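# Wind the cable around a reel held by one gripper

## Task

With one gripper holding the reel, pin the cable close to one of its ends beneath one of that gripper's fingers. Wrap the cable around the reel's hub through more than one complete turn, keeping it within about one cable thickness of the hub for almost the entire turn; any cable that doubles back between the flanges is subtracted from the turn. Report completion only while that grip keeps the reel steady and lifted above the table, every moving part of the other arm is away from the reel and the cable, and the other arm is not pressing hard against the holding arm.

## Robot and tools

Robot: two arms, left_arm and right_arm, each ending in a parallel two-finger gripper with a wrist camera. Arm bases (URDF root) in the scene frame: left_arm at (+0.030, +0.296, 0) m, right_arm at (-0.040, -0.234, 0) m, both turned only slightly about z. A camera stand sits behind the arms.

Scene frame: origin at table-top height, halfway between the nominal bases; +x points out over the table, +z up, and left_arm is on the +y side (this does not match left or right in the images). Every reported pose, velocity and target uses this frame. A gripper's fingers point along its own +z and open and close along its own y. end_effector_position marks the spot between the finger pads, roughly 1 cm short of the tips. Printed positions and orientations may be wrong by a few centimetres, more when the arm is far out.

execute_actions(actions, cameras): actions is a list of actions; each action is a list of at most 15 rows, each row one control step of 1/30 s. If fewer than 15 rows are given, the final row repeats. A row always has 14 numbers in [-1, 1]: left_arm dx, dy, dz, rx, ry, rz, opening, then right_arm in the same order. dx..rz are an offset from that arm's Hand target at the start of the action (not from the previous row), along scene axes; 1.0 equals 0.6 m or 180 degrees, and rx, ry, rz form a single rotation vector about the Hand target's position. Sending the same offset again moves the arm further. Opening is absolute: +1 fully open (0.094 m), -1 closed; a 0 is a real command, so resend the current opening to keep a gripper unchanged. All six pose zeros re-request the Hand target. cameras lists names (cam_high, cam_low, cam_left_wrist, cam_right_wrist, or "all"); images come only for an empty action list or when requested.

move(target, speed, blend, opening_speed, grip_force, blocking, cameras): target is one 14-number row or a list of up to 15 such rows, laid out as above; every row is an offset from the same starting Hand targets, not from the previous row. The grippers follow straight paths, turning the short way, capped at 10 s total. speed is top path speed in m/s, 0.002 to 2.9 (default 0.25; rotation up to twice that in rad/s), one value or one per row. blend, in metres, rounds corners of a list; 0 stops at each row. opening_speed is how fast openings change, per second on the -1..+1 scale, at least 0.2. grip_force sets the per-pad force limit in newtons, 10 to 50, one value or one per arm; it persists, and lower values close slowly. blocking=false returns after about 0.5 s while motion continues. Paths do not avoid obstacles or the other arm; faster moves hit harder and stray more. Avoid paths passing close to an arm's own base.

wait(seconds): 0 to 10 s with commands held. stop(): brakes a running move. zoom_image(camera, region): region [x0, y0, x1, y1] in pixels of that camera's latest image, at most 504 each way. read_manual(section): licence texts only. finished_scene(scene): ends the current scene, given its number; irreversible.

Results: end_effector_position (m) and end_effector_quat_wxyz per arm; Hand target (last commanded pose after clipping, the base for the next offsets); Tool commands; grip_measured (opening on the command scale; reads a bit wide when empty, narrower than a squeezed part); grip_effort_nm (gripper motor effort, negative closing, not pad force); Joint positions, velocities ("within noise" when still) and torques; step readings of positions after actions. A move adds a "move:" line: done, off_target, moving, held or fault, plus limits=paced (pose clipped) or limits=held (steps withheld). An arm not named in the ending is done, within 10 mm and 2 degrees. MOTOR HOT appears at 75 °C; OVER-TEMPERATURE FAULT at 90 °C folds that arm for good.

Behaviour: orientation commands are clipped to 40 degrees from the measured orientation each step. Grippers often settle a few centimetres short because of friction and weight; a later command, even zeros, asks again, or send the remaining distance as an offset. Blocked arms keep pushing until commanded back past the gripper. Above first contact, pad squeeze grows about 1 N per 0.001 of opening, then jumps to the force limit.

Avoid: dropping the reel or cable, anything leaving the table, fast hits, hard presses, any contact or squeeze between the two arms or grippers, wrist-camera cables touching objects, holding stretched poses long (heat), and needless arm stops. Keep the final grip calm and the free arm well away.

Each tool is called after "Emit:" as name(argument=value, ...) on one line, values as JSON.

## Session

Emit:
execute_actions(actions=[])

Scene clock: 0.00 s.
left_arm: end_effector_position=(+0.2139, +0.1045, +0.1827) grip_measured=+1.000 grip_effort_nm=n/a end_effector_quat_wxyz=(+0.564, -0.133, +0.811, -0.077) | right_arm: end_effector_position=(+0.1754, -0.1633, +0.1294) grip_measured=+1.000 grip_effort_nm=n/a end_effector_quat_wxyz=(+0.366, +0.101, +0.925, -0.028)
Joint positions: left_arm=[-1.507 1.272 0.812 -0.993 -1.208 -1.743 0.094] | right_arm=[0.743 0.858 0.636 -0.855 0.593 0.835 0.094]
Joint velocities: within noise
Joint torques (N m): no reading
Heat: left arm: 36 °C; right arm: 33 °C.
Hand target: left_arm +0.2152, +0.1051, +0.1891; +0.573, -0.134, +0.805, -0.079 | right_arm +0.1744, -0.1668, +0.1311; +0.367, +0.101, +0.924, -0.036
Tool commands: left_gripper/opening=+1.0 right_gripper/opening=+1.0

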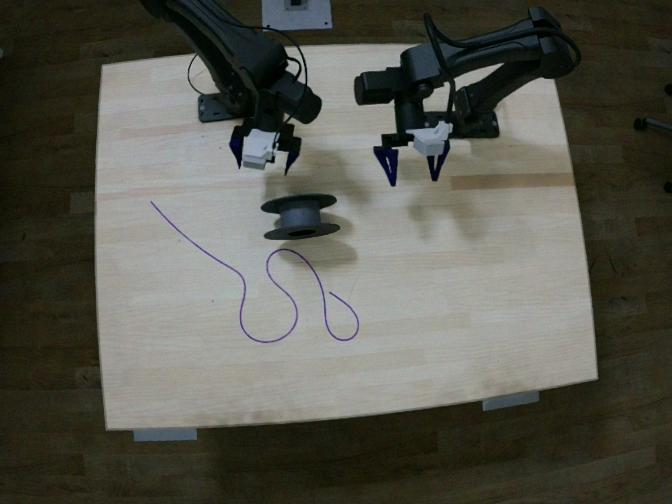

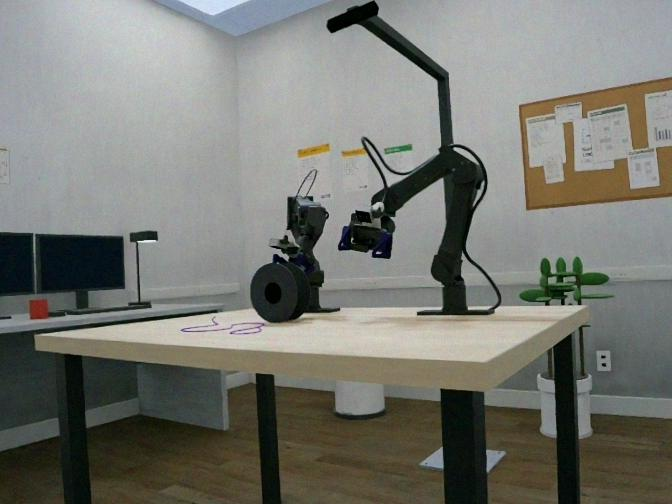

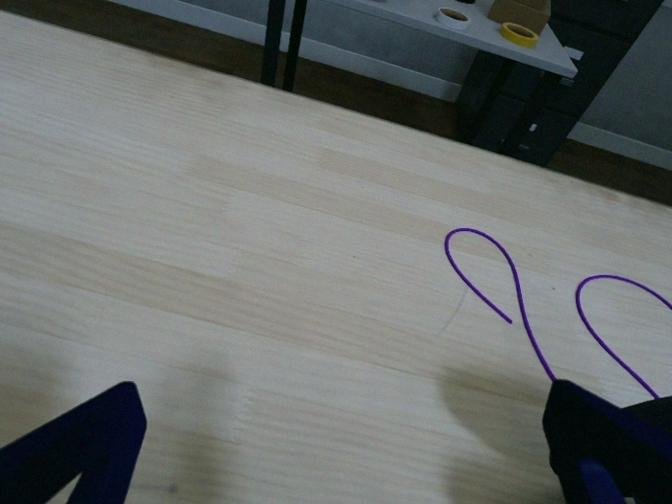

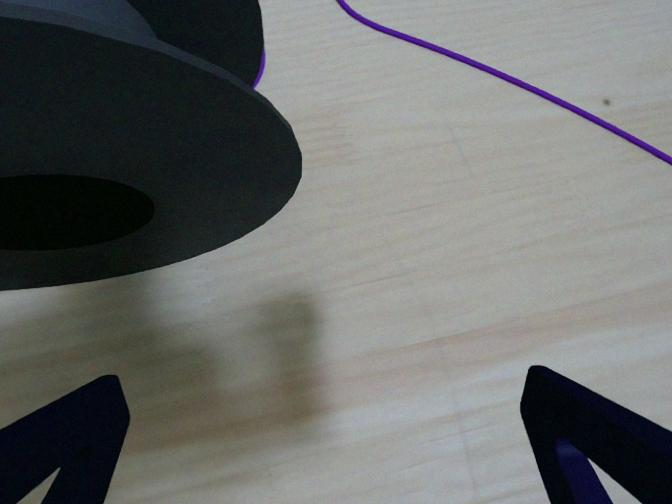

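Emit:
zoom_image(camera="cam_high", region=[220, 160, 400, 295])

Emit:
zoom_image(camera="cam_low", region=[170, 220, 370, 370])

Emit:
zoom_image(camera="cam_right_wrist", region=[0, 0, 336, 300])

Scaled by 2.800.

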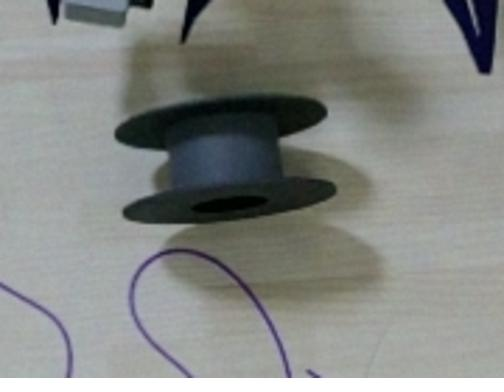

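Scaled by 2.520.

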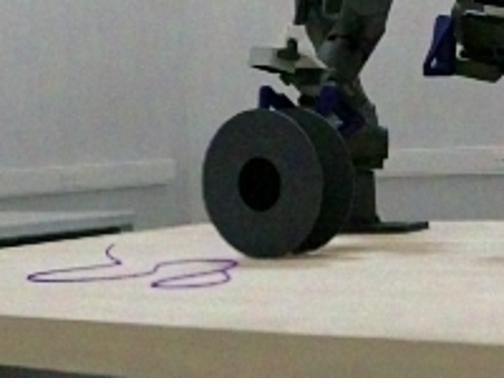

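Scaled by 1.500.

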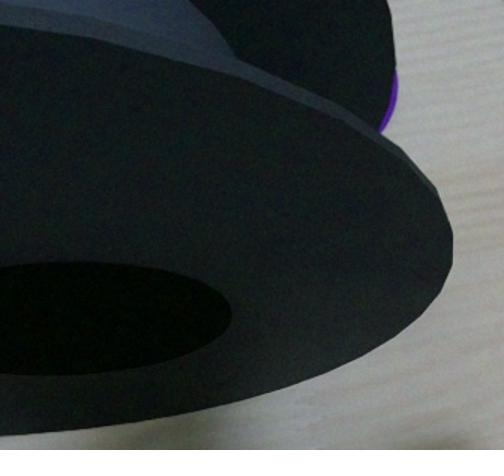

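Emit:
zoom_image(camera="cam_high", region=[90, 0, 340, 190])

Emit:
zoom_image(camera="cam_high", region=[340, 0, 590, 190])

Emit:
zoom_image(camera="cam_low", region=[240, 130, 510, 330])

Scaled by 2.016.

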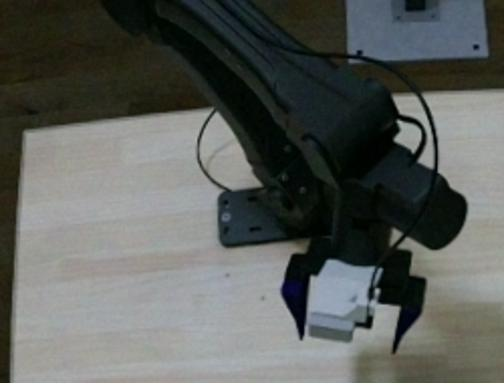

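Scaled by 2.016.

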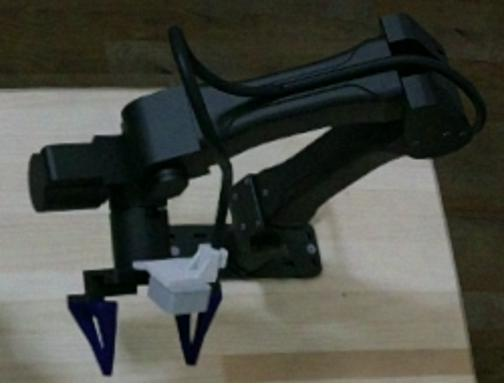

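Scaled by 1.867.

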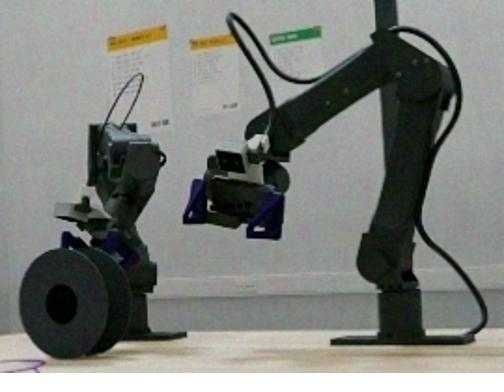

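Emit:
move(target=[-0.02, 0.19, 0.1, 0, 0, 0, 1, 0.026, -0.005, 0.198, -0.1819, 0.2085, 0.5566, 1], speed=0.4, cameras=["all"])

Scene clock: 391.47 s.
left_arm: end_effector_position=(+0.2039, +0.2179, +0.2363) grip_measured=+1.000 grip_effort_nm=0.00 end_effector_quat_wxyz=(+0.563, -0.125, +0.814, -0.066) | right_arm: end_effector_position=(+0.2035, -0.1676, +0.2430) grip_measured=+1.000 grip_effort_nm=-0.01 end_effector_quat_wxyz=(-0.115, +0.716, -0.685, +0.068)
Joint positions: left_arm=[-1.526 0.803 0.812 -1.534 -1.206 -1.79 0.094] | right_arm=[0.23 1.338 1.546 -1.511 -0.004 -1.355 0.094]
Joint torques (N m): left_arm=[-0.62 -0.31 8.16 0.12 -0.73 -0.12] | right_arm=[0.8 -4.34 7.87 0.32 0.04 -0.05]
Heat: left arm: 36 °C; right arm: 36 °C.
Hand target: left_arm +0.2032, +0.2192, +0.2491; +0.573, -0.134, +0.805, -0.079 | right_arm +0.1900, -0.1697, +0.2500; +0.000, +0.728, -0.685, +0.000
Off the commanded pose: left_arm 0.013 m, 2 deg | right_arm 0.015 m, 15 deg.
joint sent to its limit (left arm) — joint 4 (wrist pitch), lower limit. The joint targets still meet the commanded pose.
joint sent to its limit (right arm) — joint 4 (wrist pitch), lower limit. The joint targets are off in orientation, not in position.
move: off_target (left_arm, right_arm)

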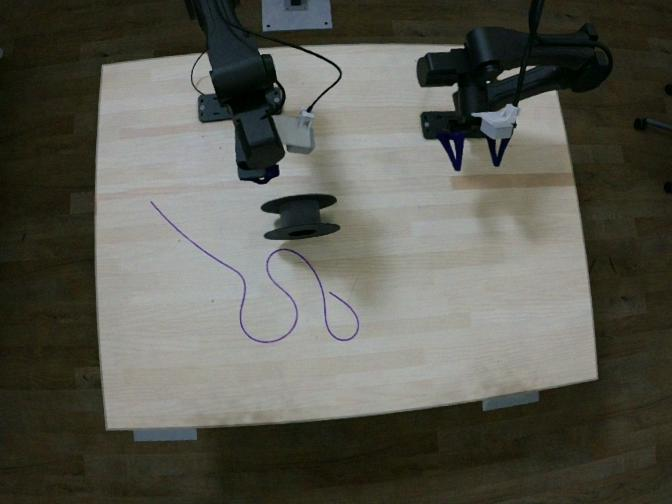

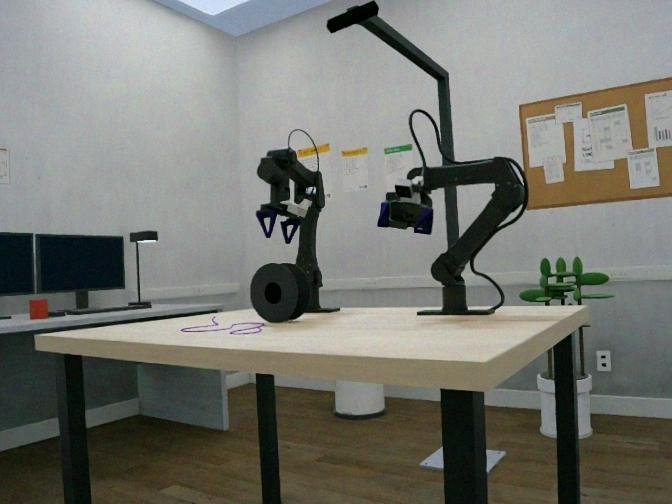

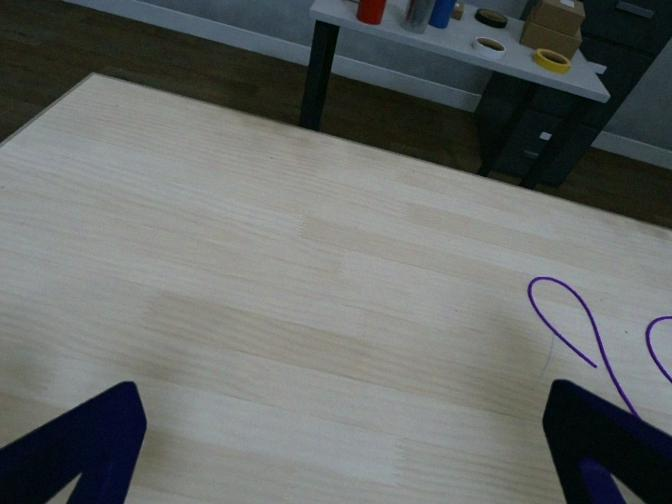

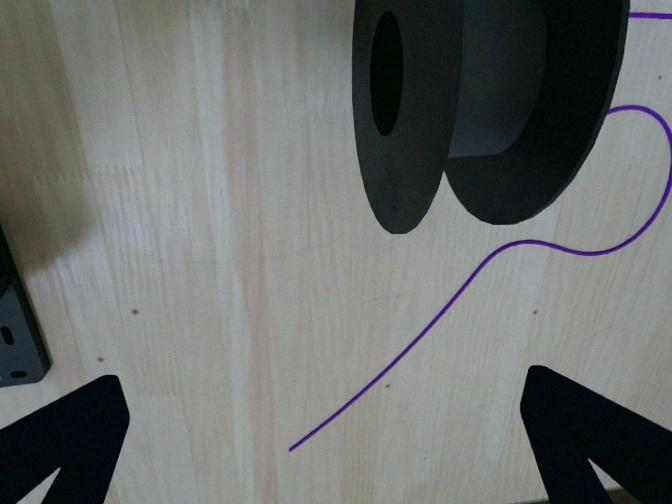

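Emit:
move(target=[0, 0, 0, 0, 0, 0, 1, 0.275, 0.1417, -0.058, 0, 0, 0, 0.3], speed=0.3, cameras=["cam_high", "cam_right_wrist", "cam_low"])

Scene clock: 424.93 s.
left_arm: end_effector_position=(+0.2039, +0.2179, +0.2363) grip_measured=+1.000 grip_effort_nm=0.00 end_effector_quat_wxyz=(+0.563, -0.125, +0.814, -0.066) | right_arm: end_effector_position=(+0.3660, -0.0837, +0.2132) grip_measured=+0.303 grip_effort_nm=-0.14 end_effector_quat_wxyz=(-0.108, +0.724, -0.679, +0.056)
Joint positions: left_arm=[-1.526 0.803 0.812 -1.534 -1.206 -1.79 0.094] | right_arm=[0.324 2.055 2.24 -1.512 0.004 -1.282 0.061]
Joint torques (N m): left_arm=[-0.62 -0.32 8.17 0.15 -0.72 -0.11] | right_arm=[0.55 -8.91 7.92 0.28 0 0.12]
Heat: left arm: 38 °C; right arm: 36 °C.
Hand target: left_arm +0.2032, +0.2191, +0.2491; +0.573, -0.134, +0.805, -0.079 | right_arm +0.3549, -0.0847, +0.2151; +0.000, +0.728, -0.685, +0.000
Off the commanded pose: left_arm 0.013 m, 2 deg | right_arm 0.011 m, 14 deg.
joint sent to its limit (left arm) — joint 4 (wrist pitch), lower limit. The joint targets still meet the commanded pose.
joint sent to its limit (right arm) — joint 4 (wrist pitch), lower limit. The joint targets are off in orientation, not in position.
move: off_target (left_arm, right_arm)
Images, in order (width x height): cam_high 672x504, cam_low 672x504, cam_right_wrist 672x504.

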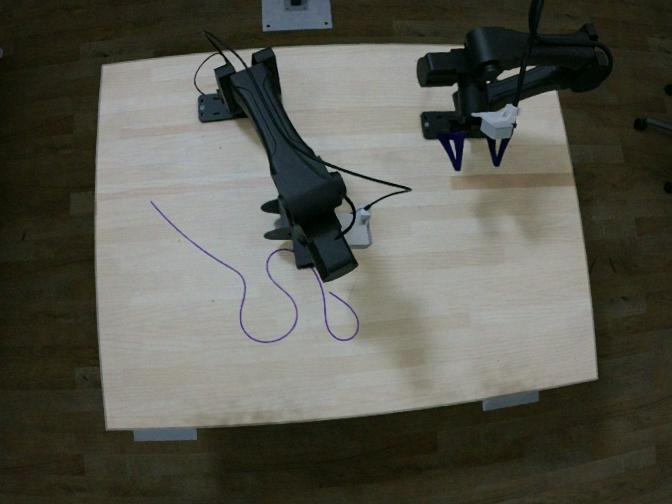

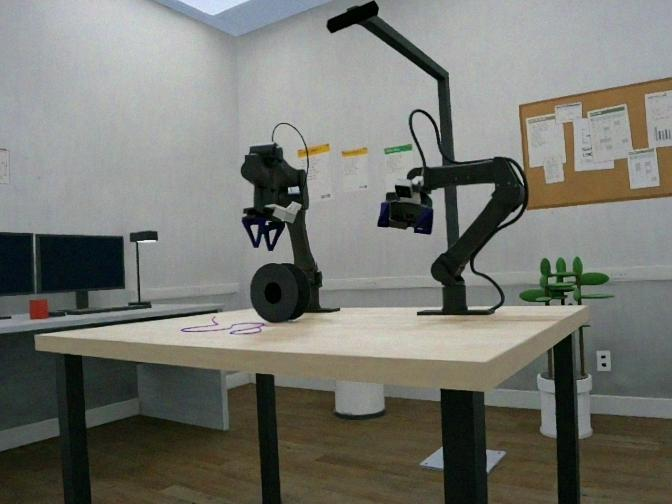

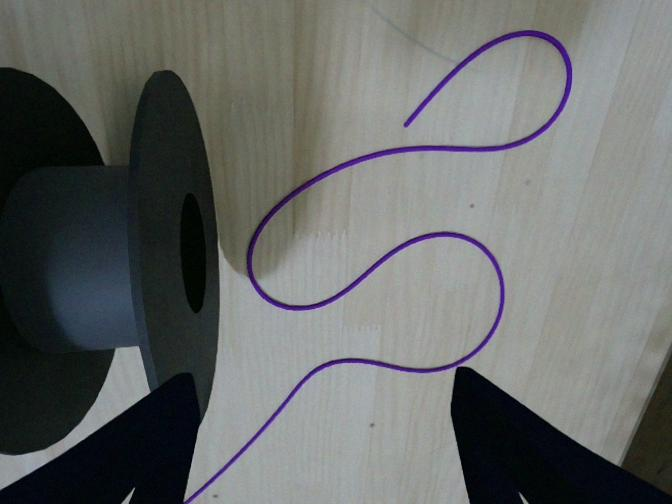

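Emit:
move(target=[0, 0, 0, 0, 0, 0, 1, -0.0667, -0.0083, -0.0333, 0, 0, 0, 0.3], speed=0.2, cameras=["cam_right_wrist", "cam_low"])

Scene clock: 465.17 s.
left_arm: end_effector_position=(+0.2039, +0.2179, +0.2363) grip_measured=+1.000 grip_effort_nm=-0.01 end_effector_quat_wxyz=(+0.563, -0.125, +0.814, -0.066) | right_arm: end_effector_position=(+0.3355, -0.0851, +0.1921) grip_measured=+0.303 grip_effort_nm=-0.14 end_effector_quat_wxyz=(-0.065, +0.727, -0.683, +0.033)
Joint positions: left_arm=[-1.526 0.803 0.812 -1.534 -1.206 -1.79 0.094] | right_arm=[0.347 1.997 2.083 -1.512 0.004 -1.257 0.061]
Joint torques (N m): left_arm=[-0.61 -0.32 8.14 0.14 -0.73 -0.12] | right_arm=[0.65 -11 4.44 0.09 -0.03 0.11]
Heat: left arm: 38 °C; right arm: 37 °C.
Hand target: left_arm +0.2032, +0.2191, +0.2491; +0.573, -0.134, +0.805, -0.079 | right_arm +0.3149, -0.0897, +0.1952; +0.000, +0.728, -0.685, +0.000
Off the commanded pose: left_arm 0.013 m, 2 deg | right_arm 0.021 m, 8 deg.
joint sent to its limit (left arm) — joint 4 (wrist pitch), lower limit. The joint targets still meet the commanded pose.
joint sent to its limit (right arm) — joint 4 (wrist pitch), lower limit. The joint targets are off in orientation, not in position.
move: off_target (left_arm, right_arm)
Images, in order (width x height): cam_low 672x504, cam_right_wrist 672x504.

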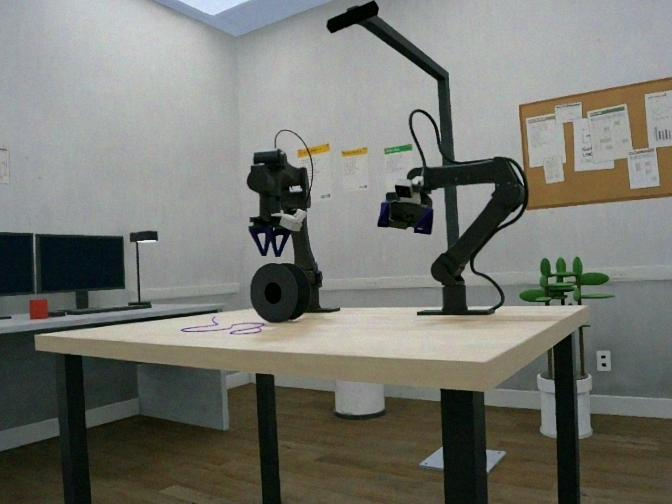

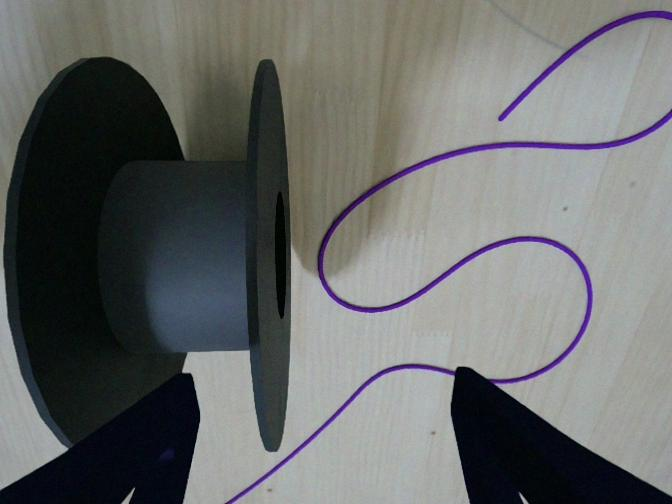

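Emit:
move(target=[0, 0, 0, 0, 0, 0, 1, -0.0215, -0.004, -0.0387, 0, 0, 0, 0.3], speed=0.12, cameras=["cam_right_wrist"])

Scene clock: 475.77 s.
left_arm: end_effector_position=(+0.2039, +0.2179, +0.2363) grip_measured=+1.000 grip_effort_nm=0.00 end_effector_quat_wxyz=(+0.563, -0.125, +0.814, -0.066) | right_arm: end_effector_position=(+0.3216, -0.0887, +0.1719) grip_measured=+0.303 grip_effort_nm=-0.14 end_effector_quat_wxyz=(-0.030, +0.727, -0.685, +0.016)
Joint positions: left_arm=[-1.526 0.803 0.812 -1.534 -1.206 -1.79 0.094] | right_arm=[0.352 1.995 2.007 -1.515 0.004 -1.249 0.061]
Joint torques (N m): left_arm=[-0.62 -0.34 8.16 0.14 -0.73 -0.12] | right_arm=[0.8 -10.07 4.55 -0.04 -0.03 0.08]
Heat: left arm: 38 °C; right arm: 36 °C.
Hand target: left_arm +0.2032, +0.2191, +0.2491; +0.573, -0.134, +0.805, -0.079 | right_arm +0.3020, -0.0921, +0.1720; +0.000, +0.728, -0.685, +0.000
Off the commanded pose: left_arm 0.013 m, 2 deg | right_arm 0.020 m, 4 deg.
joint sent to its limit (left arm) — joint 4 (wrist pitch), lower limit. The joint targets still meet the commanded pose.
joint sent to its limit (right arm) — joint 4 (wrist pitch), lower limit. The joint targets still meet the commanded pose.
move: off_target (left_arm, right_arm)
Images, in order (width x height): cam_right_wrist 672x504.

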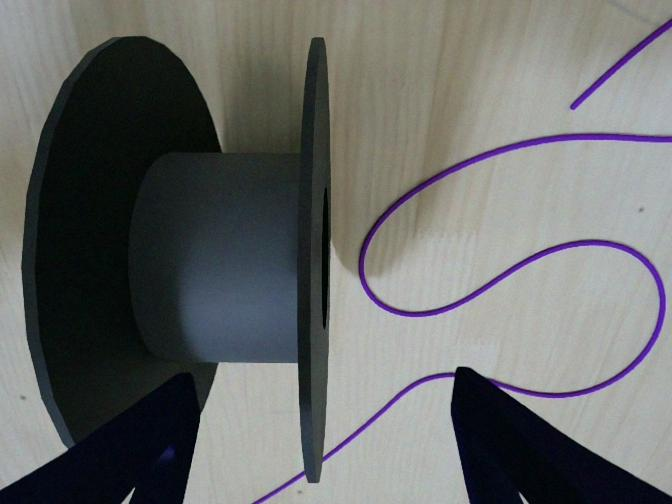

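Emit:
move(target=[[0, 0, 0, 0, 0, 0, 1, -0.001, 0.001, -0.0333, 0, 0, 0, 0.3], [0, 0, 0, 0, 0, 0, 1, -0.001, 0.001, -0.0333, 0, 0, 0, -1]], speed=0.1, grip_force=35, cameras=["cam_right_wrist", "cam_low"])

Scene clock: 492.67 s.
left_arm: end_effector_position=(+0.2039, +0.2179, +0.2363) grip_measured=+1.000 grip_effort_nm=0.00 end_effector_quat_wxyz=(+0.563, -0.125, +0.814, -0.066) | right_arm: end_effector_position=(+0.3121, -0.0912, +0.1466) grip_measured=-0.906 grip_effort_nm=-0.73 end_effector_quat_wxyz=(-0.005, +0.728, -0.686, +0.005)
Joint positions: left_arm=[-1.526 0.803 0.812 -1.534 -1.206 -1.79 0.094] | right_arm=[0.355 1.991 1.9 -1.468 0.005 -1.246 0.004]
Joint torques (N m): left_arm=[-0.62 -0.32 8.16 0.14 -0.73 -0.11] | right_arm=[0.68 -10.99 4.77 0.24 -0.03 0.09]
Heat: left arm: 38 °C; right arm: 35 °C.
Hand target: left_arm +0.2032, +0.2191, +0.2491; +0.573, -0.134, +0.805, -0.079 | right_arm +0.3015, -0.0916, +0.1519; +0.000, +0.728, -0.685, +0.000
Off the commanded pose: left_arm 0.013 m, 2 deg | right_arm 0.012 m, 1 deg.
joint sent to its limit (left arm) — joint 4 (wrist pitch), lower limit. The joint targets still meet the commanded pose.
grip_force (N): 35, 35
move: off_target (left_arm, right_arm)
Images, in order (width x height): cam_low 672x504, cam_right_wrist 672x504.

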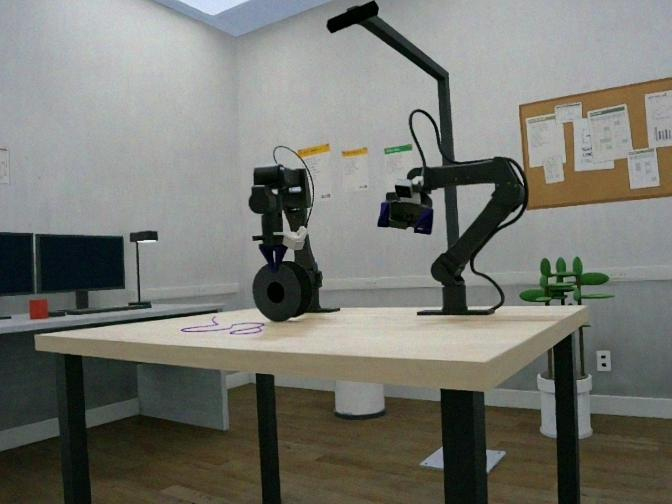

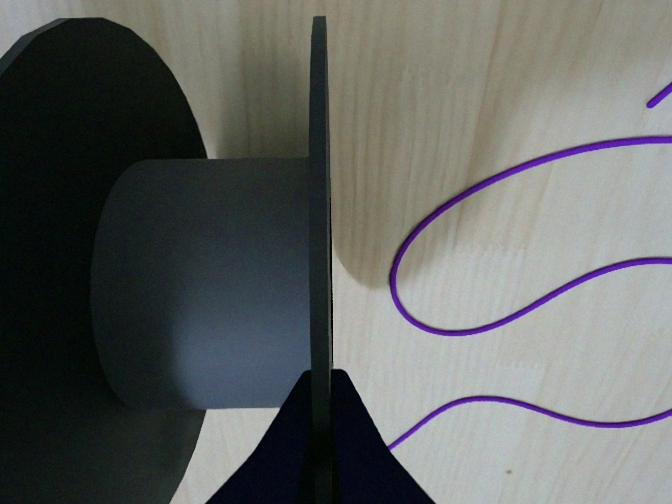

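Emit:
move(target=[[0, 0, 0, 0, 0, 0, 1, 0, 0, 0.055, 0, 0, 0, -1], [0, 0, 0, 0, 0, 0, 1, -0.019, 0.1027, 0.055, 0, 0, -0.518, -1]], speed=0.25, blend=[0.01, 0], cameras=["all"])

Scene clock: 513.70 s.
left_arm: end_effector_position=(+0.2039, +0.2179, +0.2363) grip_measured=+1.000 grip_effort_nm=0.00 end_effector_quat_wxyz=(+0.563, -0.125, +0.814, -0.066) | right_arm: end_effector_position=(+0.2982, -0.0290, +0.1795) grip_measured=-0.906 grip_effort_nm=-0.76 end_effector_quat_wxyz=(+0.043, -0.003, +0.999, +0.023)
Joint positions: left_arm=[-1.526 0.803 0.812 -1.534 -1.206 -1.79 0.094] | right_arm=[0.515 1.998 2.039 -1.515 0.005 0.537 0.004]
Joint torques (N m): left_arm=[-0.64 -0.34 8.16 0.14 -0.73 -0.12] | right_arm=[0.61 -8.24 8.83 0.01 -0.04 0.1]
Heat: left arm: 38 °C; right arm: 36 °C.
Hand target: left_arm +0.2032, +0.2191, +0.2491; +0.573, -0.134, +0.805, -0.079 | right_arm +0.2901, -0.0299, +0.1850; +0.000, -0.002, +1.000, +0.000
Off the commanded pose: left_arm 0.013 m, 2 deg | right_arm 0.010 m, 6 deg.
joint sent to its limit (left arm) — joint 4 (wrist pitch), lower limit. The joint targets still meet the commanded pose.
joint sent to its limit (right arm) — joint 4 (wrist pitch), lower limit. The joint targets are off in orientation, not in position.
grip_force (N): 35, 35
move: off_target (left_arm, right_arm)

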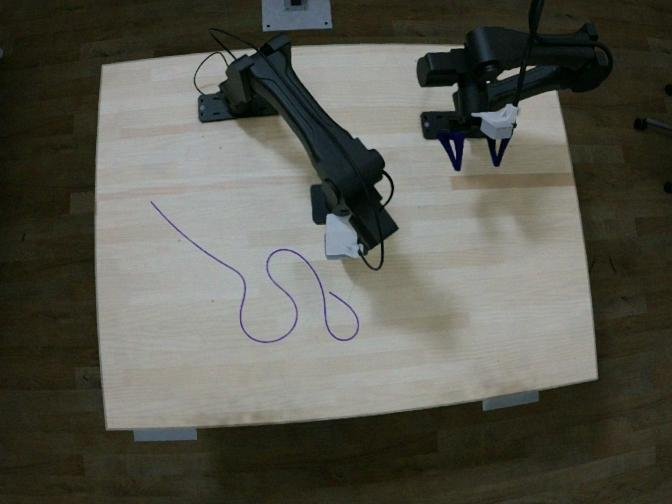

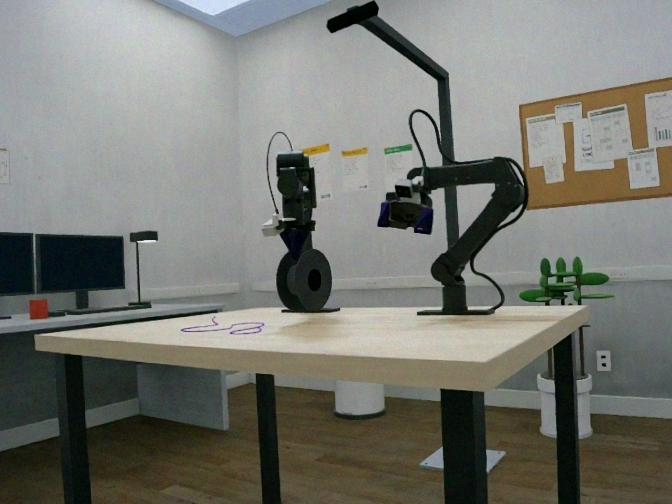

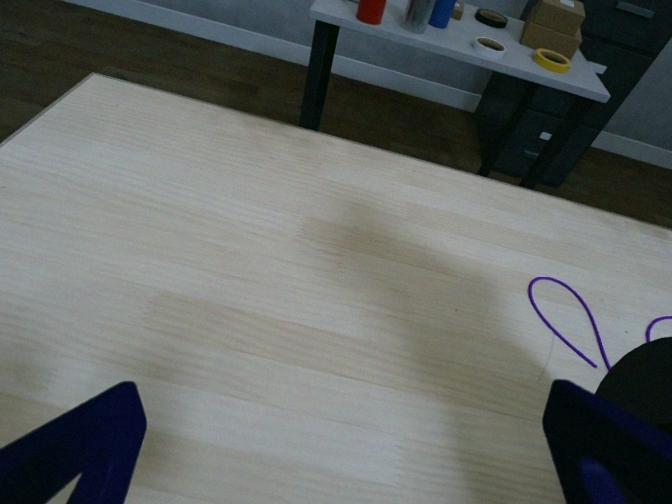

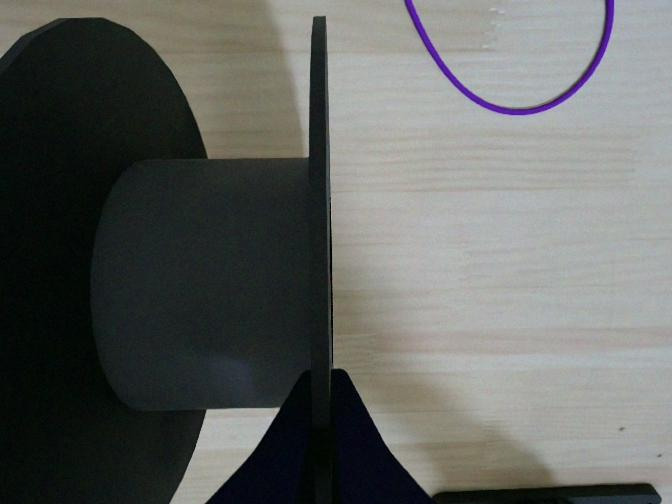

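Emit:
move(target=[[0, 0, 0, 0, 0, 0, 1, 0, 0, -0.045, 0, 0, 0, -1], [0, 0, 0, 0, 0, 0, 1, 0, 0, -0.0575, 0, 0, 0, -1]], speed=[0.12, 0.03], cameras=["cam_low", "cam_right_wrist"])

Scene clock: 585.93 s.
left_arm: end_effector_position=(+0.2039, +0.2179, +0.2363) grip_measured=+1.000 grip_effort_nm=0.00 end_effector_quat_wxyz=(+0.563, -0.125, +0.814, -0.066) | right_arm: end_effector_position=(+0.2959, -0.0305, +0.1523) grip_measured=-0.906 grip_effort_nm=-0.76 end_effector_quat_wxyz=(+0.009, -0.003, +1.000, +0.002)
Joint positions: left_arm=[-1.526 0.803 0.812 -1.534 -1.206 -1.79 0.094] | right_arm=[0.515 2.049 2.007 -1.512 0.005 0.539 0.004]
Joint torques (N m): left_arm=[-0.61 -0.32 8.16 0.14 -0.73 -0.12] | right_arm=[0.66 -9.57 4.92 0.38 -0.02 0.11]
Heat: left arm: 39 °C; right arm: 37 °C.
Hand target: left_arm +0.2032, +0.2191, +0.2491; +0.573, -0.134, +0.805, -0.079 | right_arm +0.2900, -0.0299, +0.1505; +0.000, -0.002, +1.000, +0.000
Off the commanded pose: left_arm 0.013 m, 2 deg | right_arm 0.006 m, 1 deg.
joint sent to its limit (left arm) — joint 4 (wrist pitch), lower limit. The joint targets still meet the commanded pose.
grip_force (N): 35, 35
move: off_target (left_arm)
Images, in order (width x height): cam_low 672x504, cam_right_wrist 672x504.

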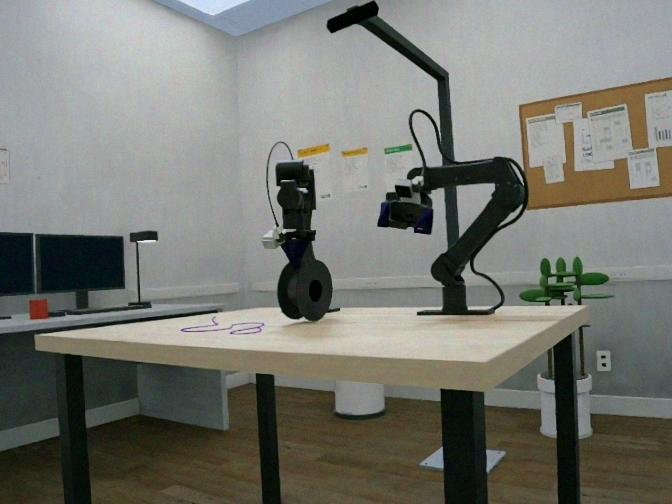

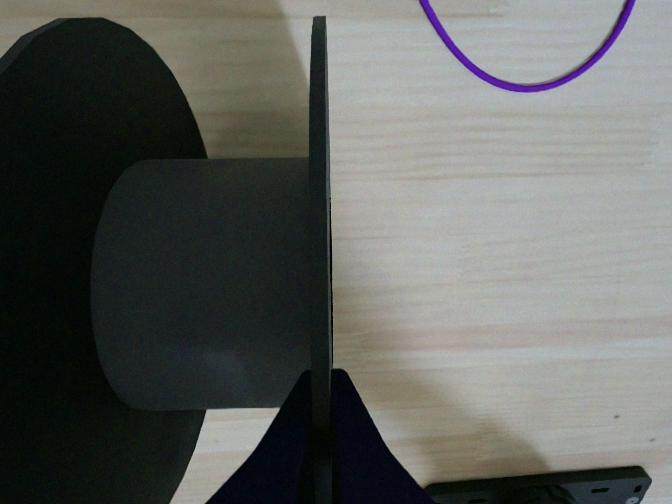

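Emit:
move(target=[[0, 0, 0, 0, 0, 0, 1, 0, 0, 0.03, 0, 0, 0, -1], [0, 0, 0, 0, 0, 0, 1, -0.075, 0, 0.03, 0, 0, 0, -1], [0, 0, 0, 0, 0, 0, 1, -0.075, 0, 0.002, 0, 0, 0, -1]], speed=[0.1, 0.12, 0.05], blend=[0.005, 0.005, 0], cameras=["cam_low", "cam_high"])

Scene clock: 613.83 s.
left_arm: end_effector_position=(+0.2039, +0.2179, +0.2363) grip_measured=+1.000 grip_effort_nm=0.00 end_effector_quat_wxyz=(+0.563, -0.125, +0.814, -0.066) | right_arm: end_effector_position=(+0.2476, -0.0294, +0.1486) grip_measured=-0.906 grip_effort_nm=-0.76 end_effector_quat_wxyz=(-0.005, -0.006, +1.000, -0.005)
Joint positions: left_arm=[-1.526 0.803 0.812 -1.534 -1.206 -1.79 0.094] | right_arm=[0.587 1.905 1.788 -1.469 0.002 0.605 0.004]
Joint torques (N m): left_arm=[-0.61 -0.34 8.17 0.14 -0.72 -0.11] | right_arm=[0.17 -10.09 4.48 0.53 0 0.11]
Heat: left arm: 39 °C; right arm: 36 °C.
Hand target: left_arm +0.2032, +0.2191, +0.2491; +0.573, -0.134, +0.805, -0.079 | right_arm +0.2451, -0.0299, +0.1516; +0.000, -0.002, +1.000, +0.000
Off the commanded pose: left_arm 0.013 m, 2 deg | right_arm 0.004 m, 1 deg.
joint sent to its limit (left arm) — joint 4 (wrist pitch), lower limit. The joint targets still meet the commanded pose.
grip_force (N): 35, 35
move: off_target (left_arm)
Images, in order (width x height): cam_high 672x504, cam_low 672x504.

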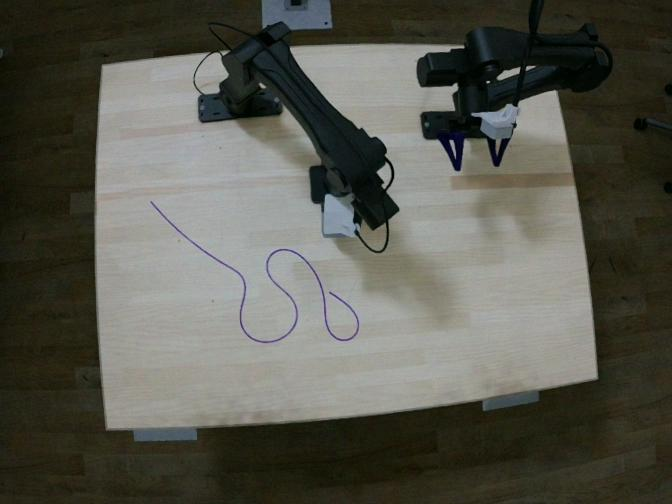

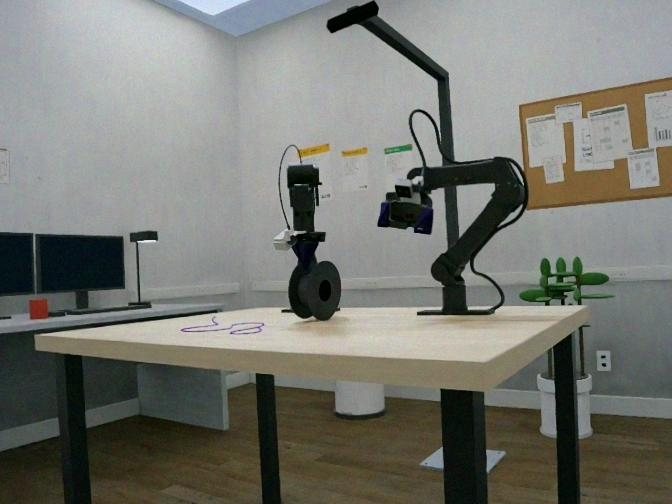

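Emit:
move(target=[[0, 0, 0.05, 0.5287, 0.0187, -0.2017, 1, 0, 0, 0.04, 0, 0, 0, -1], [0, 0, 0.05, 0.5287, 0.0187, -0.2017, 1, -0.16, -0.09, 0.04, 0, 0, 0, -1]], speed=0.3, blend=[0.01, 0], cameras=["cam_high", "cam_low"])

Scene clock: 662.17 s.
left_arm: end_effector_position=(+0.2038, +0.2155, +0.2700) grip_measured=+1.000 grip_effort_nm=-0.01 end_effector_quat_wxyz=(+0.411, +0.565, +0.609, +0.375) | right_arm: end_effector_position=(+0.1545, -0.0821, +0.1780) grip_measured=-0.906 grip_effort_nm=-0.76 end_effector_quat_wxyz=(+0.008, -0.003, +1.000, +0.005)
Joint positions: left_arm=[-1.503 0.789 0.963 -1.541 -1.171 0.137 0.094] | right_arm=[0.63 1.475 1.423 -1.5 0.001 0.653 0.004]
Joint torques (N m): left_arm=[0.58 0.36 7.73 0.39 -0.58 0] | right_arm=[0.66 -4.94 4.88 0.38 -0.01 0.11]
Heat: left arm: 39 °C; right arm: 35 °C.
Hand target: left_arm +0.2032, +0.2191, +0.2791; +0.416, +0.551, +0.616, +0.379 | right_arm +0.1490, -0.0839, +0.1756; +0.000, -0.002, +1.000, +0.000
Off the commanded pose: left_arm 0.010 m, 2 deg | right_arm 0.006 m, 1 deg.
joint sent to its limit (left arm) — joint 4 (wrist pitch), lower limit. The joint targets still meet the commanded pose.
grip_force (N): 35, 35
move: done
Images, in order (width x height): cam_high 672x504, cam_low 672x504.

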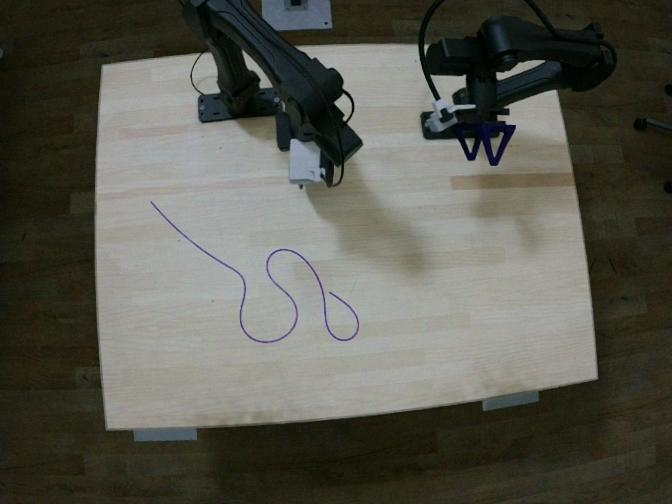

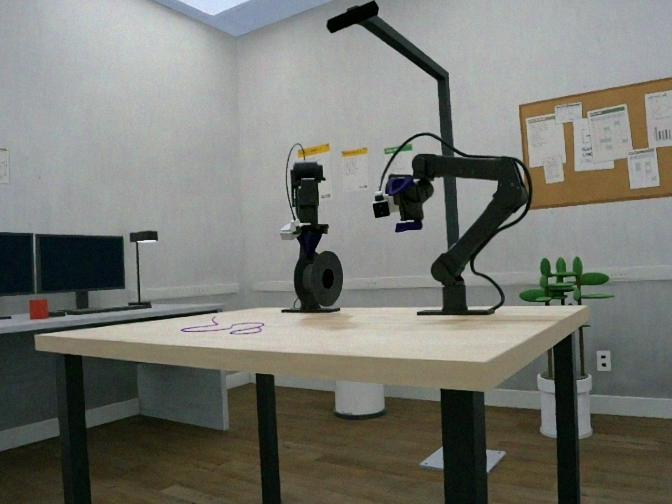

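Emit:
move(target=[0.3613, -0.3652, -0.1985, 0.1428, 0.3027, -0.2381, -0.5, 0, 0, 0, 0, 0, 0, -1], speed=0.3, cameras=["cam_high", "cam_left_wrist"])

Scene clock: 687.20 s.
left_arm: end_effector_position=(+0.4204, +0.0007, +0.1692) grip_measured=-0.498 grip_effort_nm=-0.11 end_effector_quat_wxyz=(+0.095, +0.907, +0.406, +0.063) | right_arm: end_effector_position=(+0.1546, -0.0823, +0.1780) grip_measured=-0.906 grip_effort_nm=-0.76 end_effector_quat_wxyz=(+0.008, -0.003, +1.000, +0.005)
Joint positions: left_arm=[-0.665 2.34 2.529 -1.532 -0.02 1.645 0.024] | right_arm=[0.63 1.475 1.423 -1.5 0.002 0.654 0.004]
Joint torques (N m): left_arm=[0.46 -10.11 7.51 0.4 0.14 0.04] | right_arm=[0.62 -4.9 4.88 0.38 0 0.1]
Heat: left arm: 39 °C; right arm: 34 °C.
Hand target: left_arm +0.4200, +0.0000, +0.1600; +0.076, +0.910, +0.405, +0.042 | right_arm +0.1490, -0.0839, +0.1756; +0.000, -0.002, +1.000, +0.000
Off the commanded pose: left_arm 0.009 m, 3 deg | right_arm 0.006 m, 1 deg.
joint sent to its limit (left arm) — joint 4 (wrist pitch), lower limit. The joint targets still meet the commanded pose.
grip_force (N): 35, 35
move: off_target (left_arm)
Images, in order (width x height): cam_high 672x504, cam_left_wrist 672x504.

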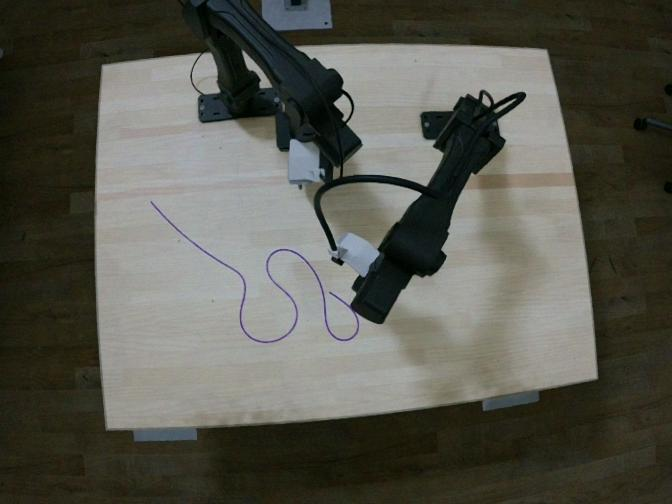

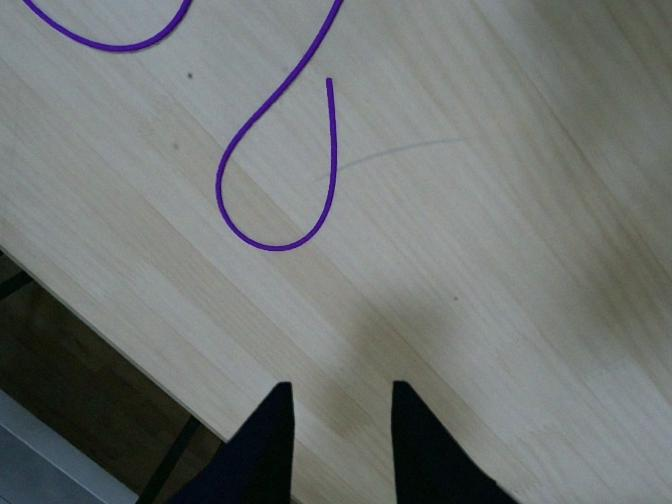

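Emit:
move(target=[0.001, -0.1017, -0.15, 0, 0, 0, -0.5, 0, 0, 0, 0, 0, 0, -1], speed=0.2, cameras=["cam_high", "cam_left_wrist", "cam_low"])

Scene clock: 701.40 s.
left_arm: end_effector_position=(+0.4156, -0.0578, +0.0764) grip_measured=-0.498 grip_effort_nm=-0.11 end_effector_quat_wxyz=(+0.074, +0.912, +0.400, +0.043) | right_arm: end_effector_position=(+0.1546, -0.0823, +0.1780) grip_measured=-0.906 grip_effort_nm=-0.76 end_effector_quat_wxyz=(+0.008, -0.003, +1.000, +0.005)
Joint positions: left_arm=[-0.76 2.512 2.469 -1.357 -0.02 1.565 0.024] | right_arm=[0.63 1.475 1.423 -1.5 0.002 0.654 0.004]
Joint torques (N m): left_arm=[0.23 -11.84 8.12 0.55 -0.02 -0.12] | right_arm=[0.61 -4.9 4.85 0.38 -0.01 0.11]
Heat: left arm: 38 °C; right arm: 34 °C.
Hand target: left_arm +0.4207, -0.0611, +0.0701; +0.076, +0.910, +0.405, +0.042 | right_arm +0.1490, -0.0839, +0.1756; +0.000, -0.002, +1.000, +0.000
Off the commanded pose: left_arm 0.009 m, 1 deg | right_arm 0.006 m, 1 deg.
grip_force (N): 35, 35
move: done
Images, in order (width x height): cam_high 672x504, cam_low 672x504, cam_left_wrist 672x504.

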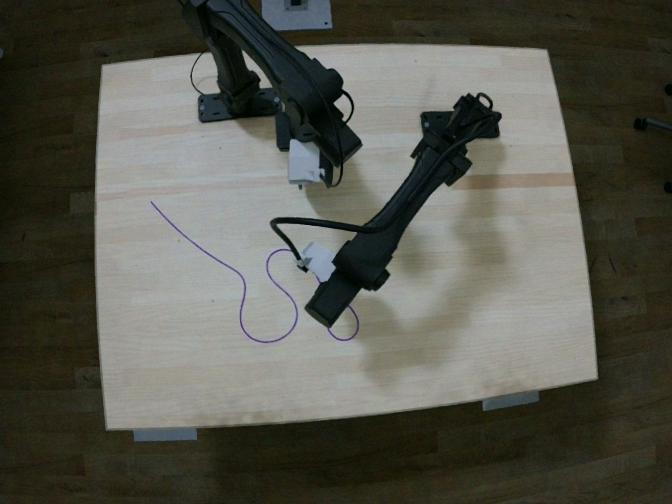

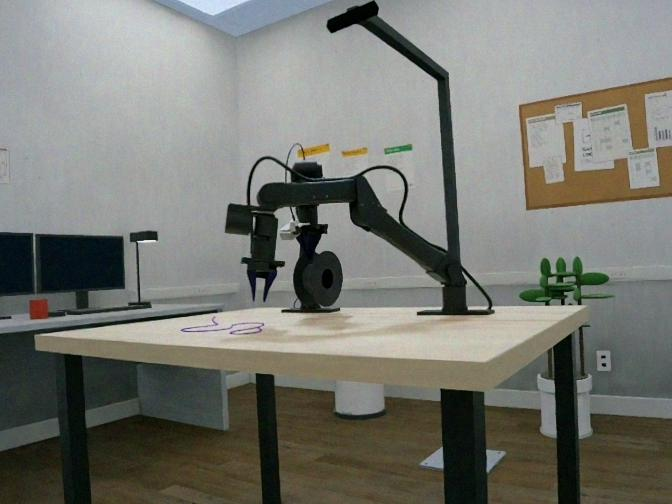

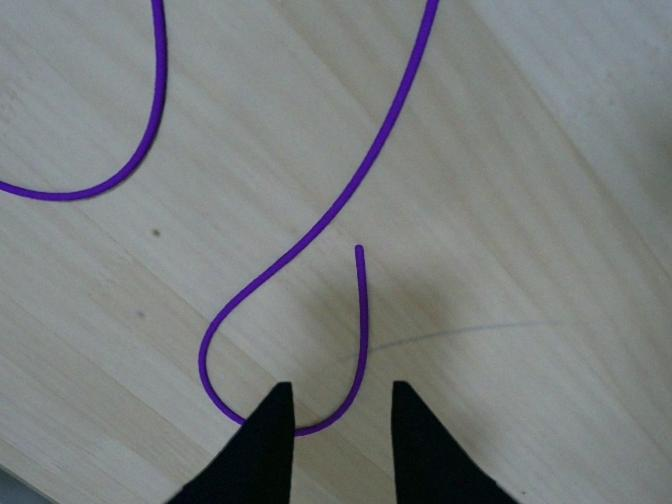

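Emit:
move(target=[0.0032, -0.0012, -0.0685, 0, 0, 0, -0.6, 0, 0, 0, 0, 0, 0, -1], speed=0.1, cameras=["cam_left_wrist"])

Scene clock: 721.27 s.
left_arm: end_effector_position=(+0.4222, -0.0639, +0.0386) grip_measured=-0.598 grip_effort_nm=-0.11 end_effector_quat_wxyz=(+0.082, +0.912, +0.400, +0.046) | right_arm: end_effector_position=(+0.1546, -0.0823, +0.1780) grip_measured=-0.906 grip_effort_nm=-0.76 end_effector_quat_wxyz=(+0.008, -0.003, +1.000, +0.005)
Joint positions: left_arm=[-0.76 2.512 2.315 -1.186 -0.02 1.565 0.019] | right_arm=[0.63 1.475 1.423 -1.5 0.002 0.654 0.004]
Joint torques (N m): left_arm=[0.36 -13.27 5.03 0.57 -0.02 -0.08] | right_arm=[0.68 -4.89 4.88 0.39 -0.01 0.11]
Heat: left arm: 37 °C; right arm: 34 °C.
Hand target: left_arm +0.4226, -0.0618, +0.0289; +0.076, +0.910, +0.405, +0.042 | right_arm +0.1490, -0.0839, +0.1756; +0.000, -0.002, +1.000, +0.000
Off the commanded pose: left_arm 0.010 m, 1 deg | right_arm 0.006 m, 1 deg.
grip_force (N): 35, 35
move: done
Images, in order (width x height): cam_left_wrist 672x504.

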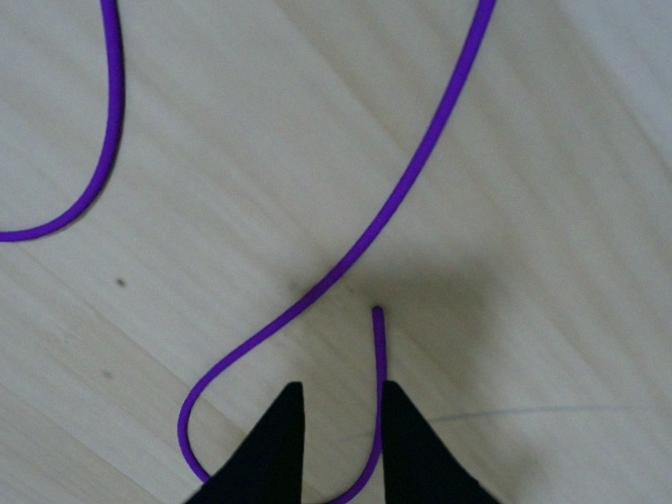

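Emit:
move(target=[[-0.01, 0.0083, 0, 0, 0, 0, -0.6, 0, 0, 0, 0, 0, 0, -1], [-0.01, 0.0083, -0.02, 0, 0, 0, -0.6, 0, 0, 0, 0, 0, 0, -1]], speed=[0.08, 0.06], cameras=["cam_left_wrist"])

Scene clock: 738.87 s.
left_arm: end_effector_position=(+0.4145, -0.0566, +0.0103) grip_measured=-0.598 grip_effort_nm=-0.10 end_effector_quat_wxyz=(+0.064, +0.913, +0.401, +0.039) | right_arm: end_effector_position=(+0.1546, -0.0823, +0.1780) grip_measured=-0.906 grip_effort_nm=-0.76 end_effector_quat_wxyz=(+0.008, -0.003, +1.000, +0.005)
Joint positions: left_arm=[-0.76 2.508 2.2 -1.114 -0.021 1.565 0.019] | right_arm=[0.63 1.475 1.423 -1.5 0.002 0.654 0.004]
Joint torques (N m): left_arm=[0.28 -16.51 3.81 0.67 -0.02 -0.08] | right_arm=[0.64 -4.93 4.88 0.4 0 0.09]
Heat: left arm: 37 °C; right arm: 34 °C.
Hand target: left_arm +0.4165, -0.0568, +0.0170; +0.076, +0.910, +0.405, +0.042 | right_arm +0.1490, -0.0839, +0.1756; +0.000, -0.002, +1.000, +0.000
Off the commanded pose: left_arm 0.007 m, 2 deg | right_arm 0.006 m, 1 deg.
grip_force (N): 35, 35
move: done
Images, in order (width x height): cam_left_wrist 672x504.

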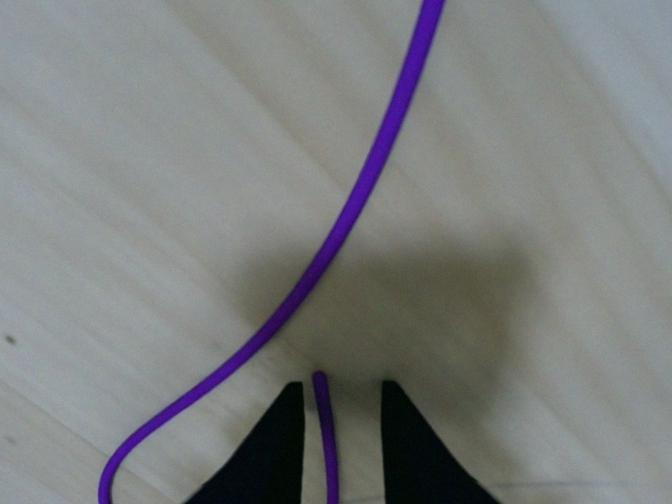

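Emit:
zoom_image(camera="cam_left_wrist", region=[260, 340, 420, 460])

Emit:
zoom_image(camera="cam_left_wrist", region=[260, 180, 420, 300])

Scaled by 3.150.

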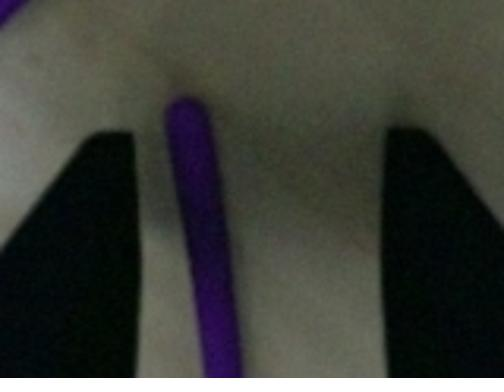

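Scaled by 3.150.

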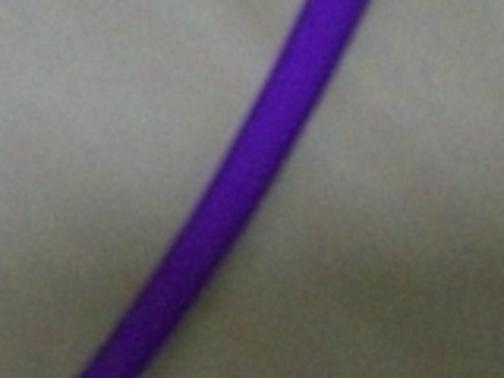

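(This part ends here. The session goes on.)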